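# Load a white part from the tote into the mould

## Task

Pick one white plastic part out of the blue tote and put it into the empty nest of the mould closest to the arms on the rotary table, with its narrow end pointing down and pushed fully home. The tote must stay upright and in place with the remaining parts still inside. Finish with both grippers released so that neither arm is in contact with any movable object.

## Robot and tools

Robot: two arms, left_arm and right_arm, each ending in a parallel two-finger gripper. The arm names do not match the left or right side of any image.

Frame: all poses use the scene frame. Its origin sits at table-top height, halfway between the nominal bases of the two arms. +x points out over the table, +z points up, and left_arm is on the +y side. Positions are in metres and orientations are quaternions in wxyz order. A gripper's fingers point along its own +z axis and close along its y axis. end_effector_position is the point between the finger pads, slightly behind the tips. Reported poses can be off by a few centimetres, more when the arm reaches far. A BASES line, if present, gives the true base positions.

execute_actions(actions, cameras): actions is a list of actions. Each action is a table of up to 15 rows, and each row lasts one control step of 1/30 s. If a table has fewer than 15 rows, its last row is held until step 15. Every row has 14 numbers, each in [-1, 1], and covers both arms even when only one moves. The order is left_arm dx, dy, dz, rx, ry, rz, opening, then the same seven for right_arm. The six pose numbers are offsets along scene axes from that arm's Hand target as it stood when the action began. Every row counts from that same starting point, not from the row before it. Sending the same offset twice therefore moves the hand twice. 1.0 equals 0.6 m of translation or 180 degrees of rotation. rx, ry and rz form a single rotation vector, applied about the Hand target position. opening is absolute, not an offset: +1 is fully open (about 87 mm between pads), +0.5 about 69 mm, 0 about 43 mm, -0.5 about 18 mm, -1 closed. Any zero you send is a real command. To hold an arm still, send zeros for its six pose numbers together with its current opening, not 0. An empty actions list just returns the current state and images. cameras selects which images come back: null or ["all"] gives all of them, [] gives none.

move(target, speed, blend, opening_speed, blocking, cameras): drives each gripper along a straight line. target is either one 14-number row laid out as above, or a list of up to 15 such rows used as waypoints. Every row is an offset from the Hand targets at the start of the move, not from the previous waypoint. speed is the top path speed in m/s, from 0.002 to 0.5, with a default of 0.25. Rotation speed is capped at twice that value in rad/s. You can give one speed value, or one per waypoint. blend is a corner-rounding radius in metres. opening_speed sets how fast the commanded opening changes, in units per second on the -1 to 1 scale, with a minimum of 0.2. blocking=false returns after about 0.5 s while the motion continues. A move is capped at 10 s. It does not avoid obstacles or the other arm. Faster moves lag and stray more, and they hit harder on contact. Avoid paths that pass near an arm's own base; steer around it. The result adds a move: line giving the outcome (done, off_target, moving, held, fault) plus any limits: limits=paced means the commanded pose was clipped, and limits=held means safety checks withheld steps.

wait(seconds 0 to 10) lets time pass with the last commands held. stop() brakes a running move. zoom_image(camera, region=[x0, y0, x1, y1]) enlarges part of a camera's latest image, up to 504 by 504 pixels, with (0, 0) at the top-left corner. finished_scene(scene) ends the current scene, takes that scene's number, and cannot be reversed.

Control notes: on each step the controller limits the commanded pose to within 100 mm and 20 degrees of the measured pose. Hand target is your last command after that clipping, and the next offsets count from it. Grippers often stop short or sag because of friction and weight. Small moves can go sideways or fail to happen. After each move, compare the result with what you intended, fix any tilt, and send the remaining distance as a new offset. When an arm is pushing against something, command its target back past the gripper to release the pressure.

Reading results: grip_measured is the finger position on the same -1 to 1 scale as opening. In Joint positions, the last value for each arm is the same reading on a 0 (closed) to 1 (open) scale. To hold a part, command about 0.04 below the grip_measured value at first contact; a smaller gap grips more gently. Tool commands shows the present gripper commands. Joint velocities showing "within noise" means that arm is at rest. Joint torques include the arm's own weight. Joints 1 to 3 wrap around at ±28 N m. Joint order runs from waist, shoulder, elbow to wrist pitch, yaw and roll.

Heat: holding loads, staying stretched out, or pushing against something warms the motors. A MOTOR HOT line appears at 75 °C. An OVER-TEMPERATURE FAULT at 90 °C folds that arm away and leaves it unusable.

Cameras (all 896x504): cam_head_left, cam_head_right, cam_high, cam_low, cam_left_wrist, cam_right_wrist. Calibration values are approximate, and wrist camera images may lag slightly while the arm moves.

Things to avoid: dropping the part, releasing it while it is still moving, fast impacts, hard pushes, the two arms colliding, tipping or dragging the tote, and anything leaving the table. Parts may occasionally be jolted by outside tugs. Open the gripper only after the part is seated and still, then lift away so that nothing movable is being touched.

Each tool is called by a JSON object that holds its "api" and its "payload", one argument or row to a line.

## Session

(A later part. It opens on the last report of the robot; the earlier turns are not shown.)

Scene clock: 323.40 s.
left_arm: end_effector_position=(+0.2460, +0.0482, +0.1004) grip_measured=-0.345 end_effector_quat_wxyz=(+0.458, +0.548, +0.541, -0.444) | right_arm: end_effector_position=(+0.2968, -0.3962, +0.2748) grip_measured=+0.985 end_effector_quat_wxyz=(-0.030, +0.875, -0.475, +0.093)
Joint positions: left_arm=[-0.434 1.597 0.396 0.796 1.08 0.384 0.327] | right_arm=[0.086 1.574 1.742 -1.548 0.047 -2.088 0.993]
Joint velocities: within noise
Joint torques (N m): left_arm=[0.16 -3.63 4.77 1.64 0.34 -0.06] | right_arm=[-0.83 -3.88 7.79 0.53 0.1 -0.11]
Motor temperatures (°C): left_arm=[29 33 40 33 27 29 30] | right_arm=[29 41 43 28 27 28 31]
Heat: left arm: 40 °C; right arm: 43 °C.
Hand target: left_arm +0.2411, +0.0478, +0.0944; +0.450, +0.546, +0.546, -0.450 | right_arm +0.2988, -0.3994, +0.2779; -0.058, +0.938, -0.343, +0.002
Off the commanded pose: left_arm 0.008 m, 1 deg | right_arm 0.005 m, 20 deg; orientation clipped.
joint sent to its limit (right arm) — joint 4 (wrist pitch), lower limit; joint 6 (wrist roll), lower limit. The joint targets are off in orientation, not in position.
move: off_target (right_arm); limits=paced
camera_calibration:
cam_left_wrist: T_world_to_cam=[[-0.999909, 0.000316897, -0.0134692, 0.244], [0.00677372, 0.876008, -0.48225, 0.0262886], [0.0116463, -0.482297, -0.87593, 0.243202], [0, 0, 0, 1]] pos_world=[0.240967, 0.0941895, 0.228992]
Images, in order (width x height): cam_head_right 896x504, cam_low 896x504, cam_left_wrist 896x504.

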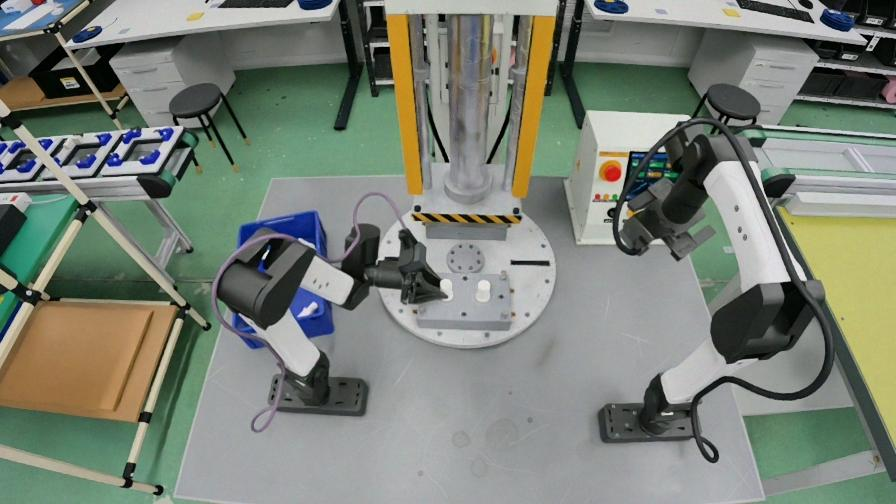

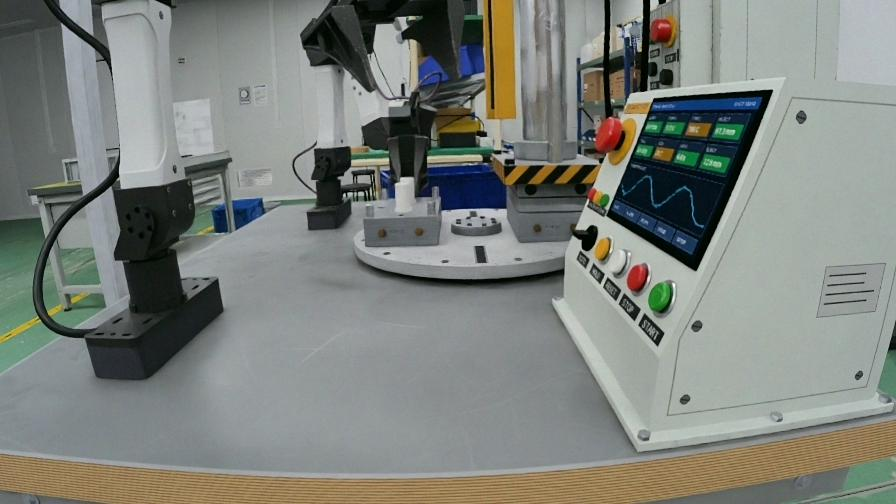

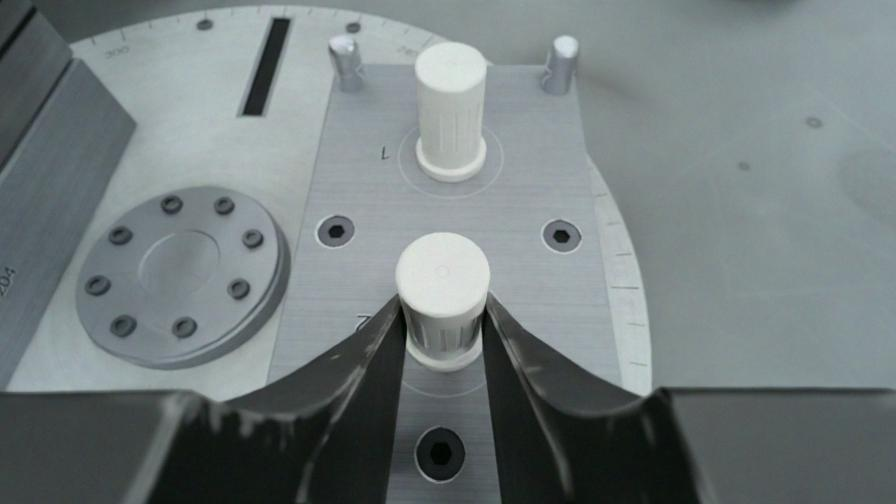

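{"api": "move", "payload": {
  "target": [0,0,-0.014,0,0,0,-0.4,0,0,0,0,0,0,1],
  "speed": 0.02,
  "cameras": ["cam_left_wrist","cam_head_right","cam_low"]
}}

{"api": "zoom_image", "payload": {
  "camera": "cam_head_right",
  "region": [420, 260, 500, 320]
}}

{"api": "zoom_image", "payload": {
  "camera": "cam_left_wrist",
  "region": [340, 210, 580, 504]
}}

Scene clock: 329.60 s.
left_arm: end_effector_position=(+0.2461, +0.0474, +0.1001) grip_measured=-0.345 end_effector_quat_wxyz=(+0.465, +0.548, +0.532, -0.448) | right_arm: end_effector_position=(+0.2968, -0.3962, +0.2748) grip_measured=+0.985 end_effector_quat_wxyz=(-0.030, +0.875, -0.475, +0.093)
Joint positions: left_arm=[-0.431 1.627 0.385 0.871 1.095 0.366 0.327] | right_arm=[0.086 1.574 1.742 -1.548 0.047 -2.088 0.993]
Joint velocities: within noise
Joint torques (N m): left_arm=[-0.09 -2.69 4.48 1.42 0.18 0.1] | right_arm=[-0.84 -3.95 7.77 0.54 0.1 -0.08]
Motor temperatures (°C): left_arm=[29 33 39 34 27 29 30] | right_arm=[29 41 43 28 27 28 31]
Heat: left arm: 39 °C; right arm: 43 °C.
Hand target: left_arm +0.2412, +0.0478, +0.0862; +0.450, +0.546, +0.545, -0.450 | right_arm +0.2988, -0.3994, +0.2779; -0.058, +0.938, -0.343, +0.002
Off the commanded pose: left_arm 0.015 m, 2 deg | right_arm 0.005 m, 20 deg; orientation clipped.
joint sent to its limit (right arm) — joint 4 (wrist pitch), lower limit; joint 6 (wrist roll), lower limit. The joint targets are off in orientation, not in position.
move: off_target (left_arm, right_arm); limits=paced
camera_calibration:
cam_left_wrist: T_world_to_cam=[[-0.999655, 0.00759818, -0.0251572, 0.244902], [0.0191558, 0.866037, -0.499613, 0.0260118], [0.0179909, -0.499922, -0.865883, 0.240772], [0, 0, 0, 1]] pos_world=[0.239988, 0.0959792, 0.227637]
Images, in order (width x height): cam_head_right 896x504, cam_low 896x504, cam_left_wrist 896x504.

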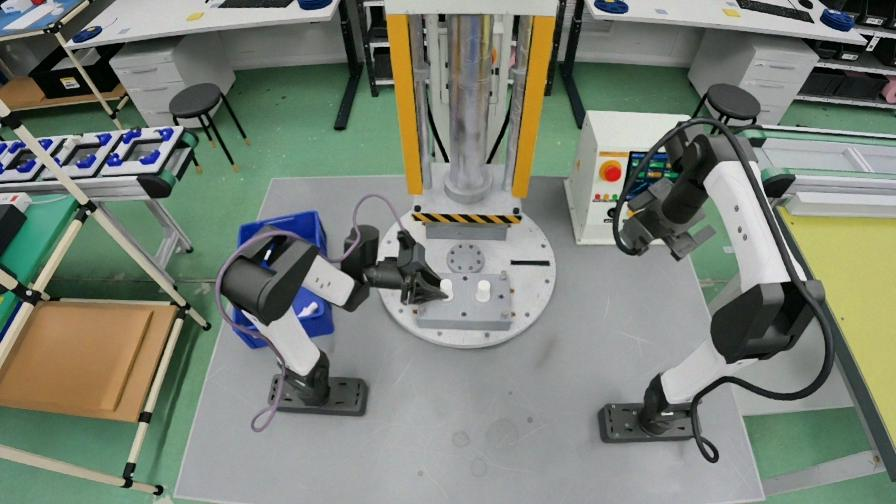

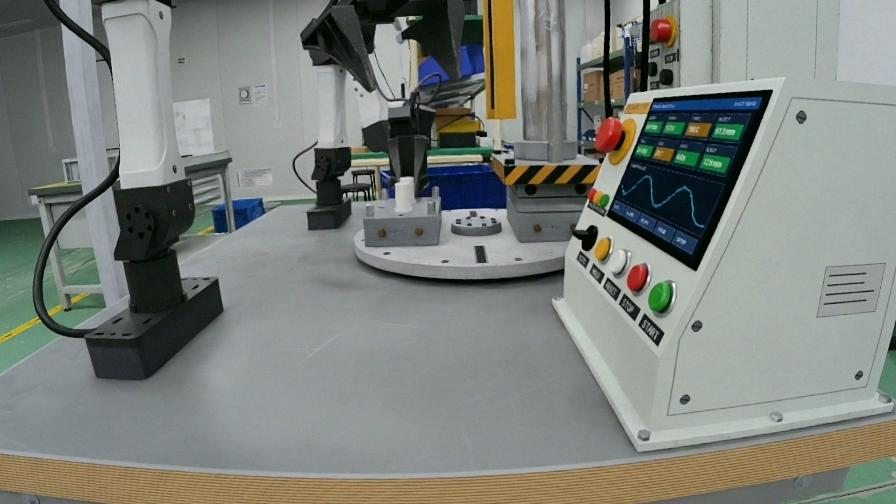

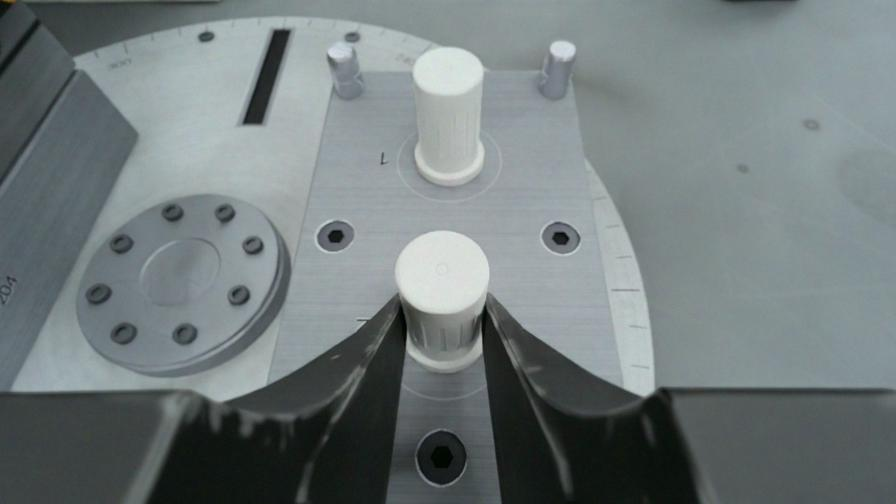

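Scaled by 6.300 from the camera's 896x504 image, which has a finer 1280x720 frame.

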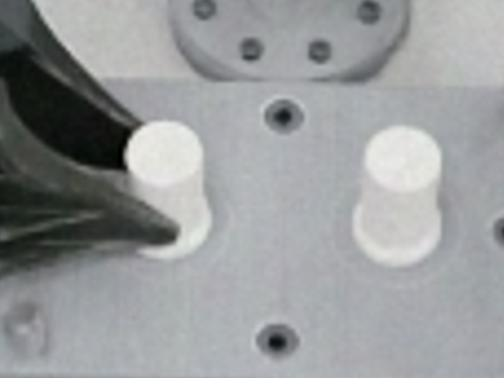

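Scaled by 1.714 from the camera's 896x504 image, which has a finer 1280x720 frame.

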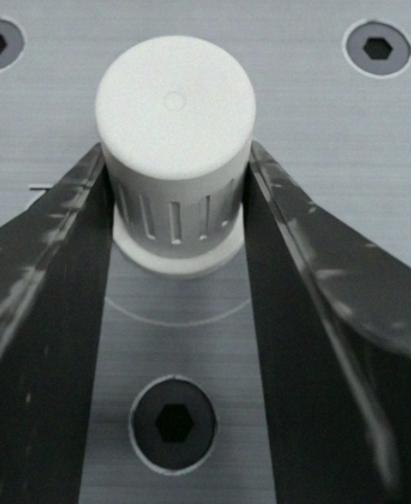

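Stalled: seated. Relieve the push and release.

{"api": "move", "payload": {
  "target": [0,0,0.014,0,0,0,-0.05,0,0,0,0,0,0,1],
  "speed": 0.03,
  "opening_speed": 0.5,
  "cameras": ["cam_left_wrist","cam_low","cam_head_right"]
}}

{"api": "zoom_image", "payload": {
  "camera": "cam_head_right",
  "region": [420, 260, 500, 320]
}}

{"api": "zoom_image", "payload": {
  "camera": "cam_low",
  "region": [350, 140, 450, 250]
}}

Scene clock: 334.53 s.
left_arm: end_effector_position=(+0.2427, +0.0493, +0.0937) grip_measured=-0.050 end_effector_quat_wxyz=(+0.450, +0.543, +0.545, -0.452) | right_arm: end_effector_position=(+0.2968, -0.3962, +0.2748) grip_measured=+0.985 end_effector_quat_wxyz=(-0.030, +0.875, -0.475, +0.093)
Joint positions: left_arm=[-0.431 1.628 0.384 0.829 1.093 0.368 0.475] | right_arm=[0.086 1.574 1.742 -1.548 0.047 -2.088 0.993]
Joint velocities: within noise
Joint torques (N m): left_arm=[-0.16 -5.81 5.56 1.36 0.21 0.07] | right_arm=[-0.75 -3.9 7.82 0.55 0.1 -0.09]
Motor temperatures (°C): left_arm=[29 33 39 33 27 29 30] | right_arm=[29 41 43 28 27 28 31]
Heat: left arm: 39 °C; right arm: 43 °C.
Hand target: left_arm +0.2411, +0.0478, +0.0945; +0.450, +0.546, +0.545, -0.450 | right_arm +0.2988, -0.3994, +0.2779; -0.058, +0.938, -0.343, +0.002
Off the commanded pose: left_arm 0.002 m, 0 deg | right_arm 0.005 m, 20 deg; orientation clipped.
joint sent to its limit (right arm) — joint 4 (wrist pitch), lower limit; joint 6 (wrist roll), lower limit. The joint targets are off in orientation, not in position.
move: off_target (right_arm); limits=paced
camera_calibration:
cam_left_wrist: T_world_to_cam=[[-0.999913, 0.00552693, 0.0119745, 0.237978], [-0.00094508, 0.875591, -0.483053, 0.024078], [-0.0131546, -0.483022, -0.875509, 0.243923], [0, 0, 0, 1]] pos_world=[0.241189, 0.0954224, 0.222338]
Images, in order (width x height): cam_head_right 896x504, cam_low 896x504, cam_left_wrist 896x504.

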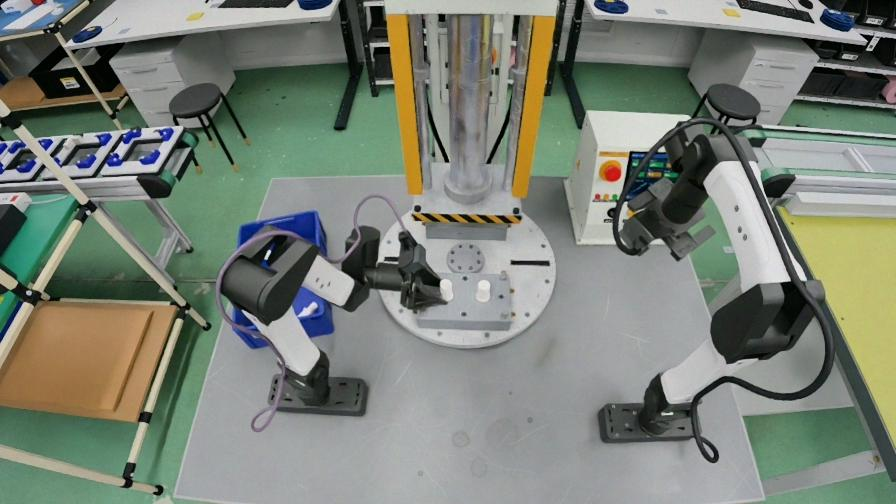

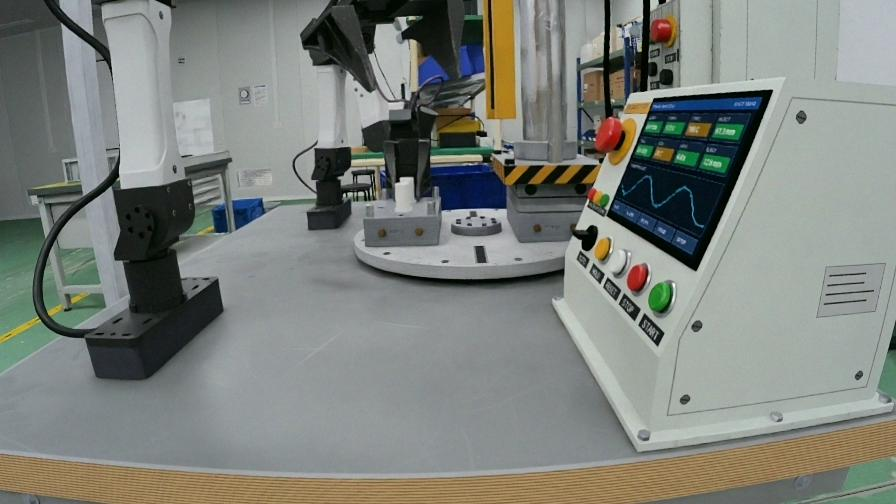

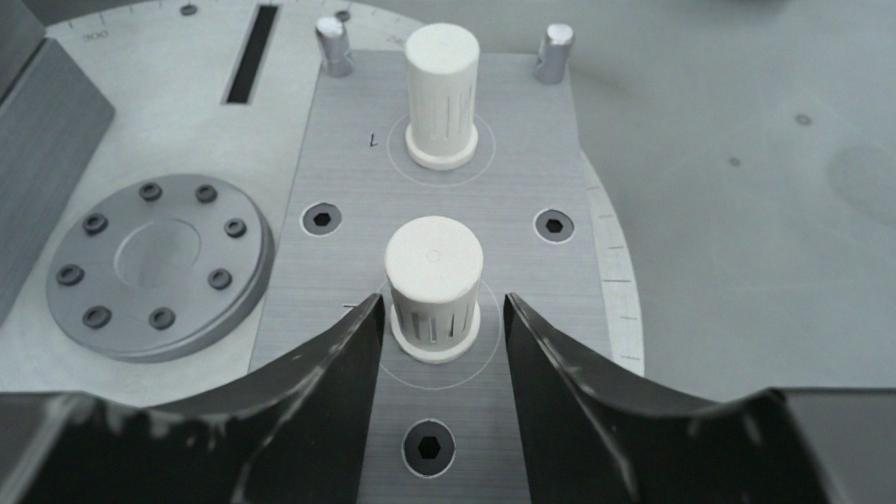

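Scaled by 6.300 from the camera's 896x504 image, which has a finer 1280x720 frame.

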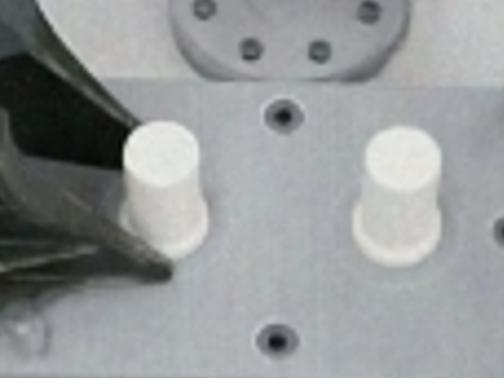

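Scaled by 4.582 from the camera's 896x504 image, which has a finer 1280x720 frame.

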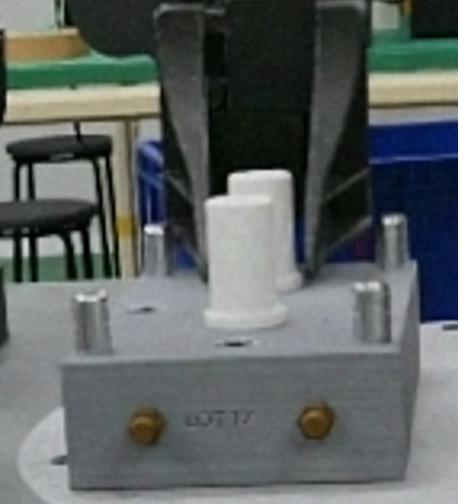

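{"api": "move", "payload": {
  "target": [
    [0.002,0.0,0.013,0,0,0,-0.0,0,0,0,0,0,0,1],
    [0.0,0.12,0.04,0,0,0,0.0,0,0,0,0,0,0,1],
    [0,0.15,0.2,0,0,0,0.0,0,0,0,0,0,0,1]
  ],
  "speed": [0.05,0.08,0.15],
  "blend": [0,0.01,0],
  "cameras": ["cam_left_wrist","cam_low","cam_head_right","cam_high"]
}}

{"api": "zoom_image", "payload": {
  "camera": "cam_head_right",
  "region": [420, 260, 500, 320]
}}

{"api": "zoom_image", "payload": {
  "camera": "cam_low",
  "region": [350, 140, 450, 250]
}}

Scene clock: 348.80 s.
left_arm: end_effector_position=(+0.2370, +0.1372, +0.2100) grip_measured=+0.000 end_effector_quat_wxyz=(+0.448, +0.545, +0.548, -0.450) | right_arm: end_effector_position=(+0.2968, -0.3962, +0.2748) grip_measured=+0.985 end_effector_quat_wxyz=(-0.030, +0.875, -0.475, +0.093)
Joint positions: left_arm=[-0.059 1.249 0.842 -0.82 1.363 1.216 0.5] | right_arm=[0.086 1.574 1.742 -1.548 0.047 -2.088 0.993]
Joint velocities: within noise
Joint torques (N m): left_arm=[1.1 -2.41 9.99 0.55 0.75 0.06] | right_arm=[-0.79 -3.93 7.73 0.53 0.09 -0.08]
Motor temperatures (°C): left_arm=[29 33 39 33 27 29 29] | right_arm=[29 41 43 28 27 28 31]
Heat: left arm: 39 °C; right arm: 43 °C.
Hand target: left_arm +0.2411, +0.1377, +0.2146; +0.450, +0.546, +0.545, -0.450 | right_arm +0.2988, -0.3994, +0.2779; -0.058, +0.938, -0.343, +0.002
Off the commanded pose: left_arm 0.006 m, 0 deg | right_arm 0.005 m, 20 deg; orientation clipped.
joint sent to its limit (right arm) — joint 4 (wrist pitch), lower limit; joint 6 (wrist roll), lower limit. The joint targets are off in orientation, not in position.
move: off_target (right_arm); limits=paced
camera_calibration:
cam_left_wrist: T_world_to_cam=[[-0.99991, 0.00588893, 0.0120199, 0.230331], [-0.000523211, 0.880132, -0.474729, 0.00083713], [-0.0133748, -0.474693, -0.88005, 0.387959], [0, 0, 0, 1]] pos_world=[0.2355, 0.182068, 0.339052]
Images, in order (width x height): cam_head_right 896x504, cam_high 896x504, cam_low 896x504, cam_left_wrist 896x504.

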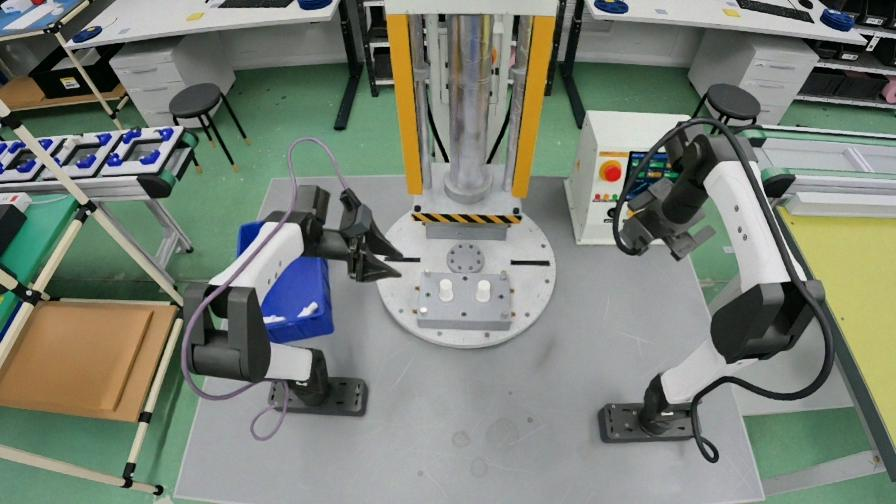

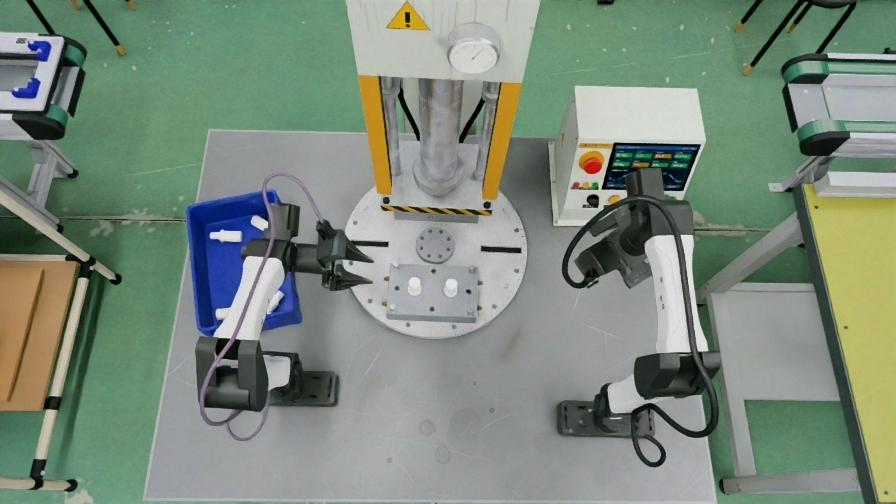

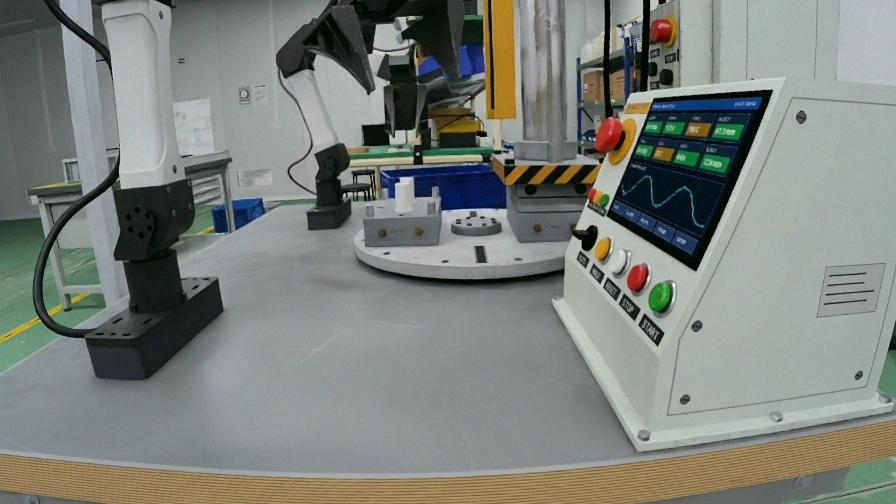

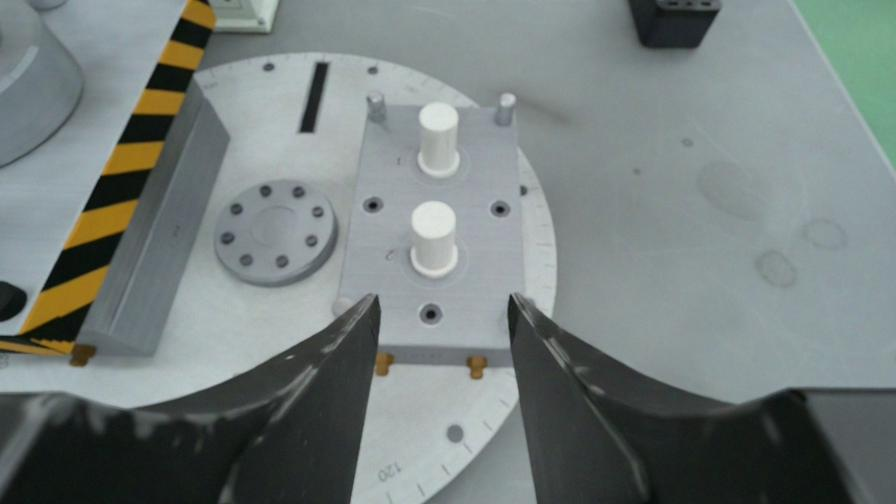

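Scaled by 6.300 from the camera's 896x504 image, which has a finer 1280x720 frame.

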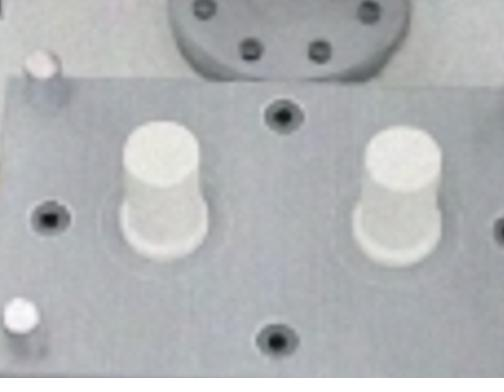

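Scaled by 4.582 from the camera's 896x504 image, which has a finer 1280x720 frame.

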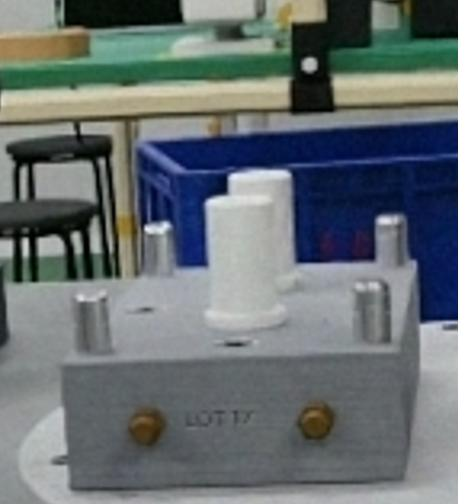

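{"api": "finished_scene", "payload": {
  "scene": 2,
  "done": true
}}

The scene is finished: the task was done.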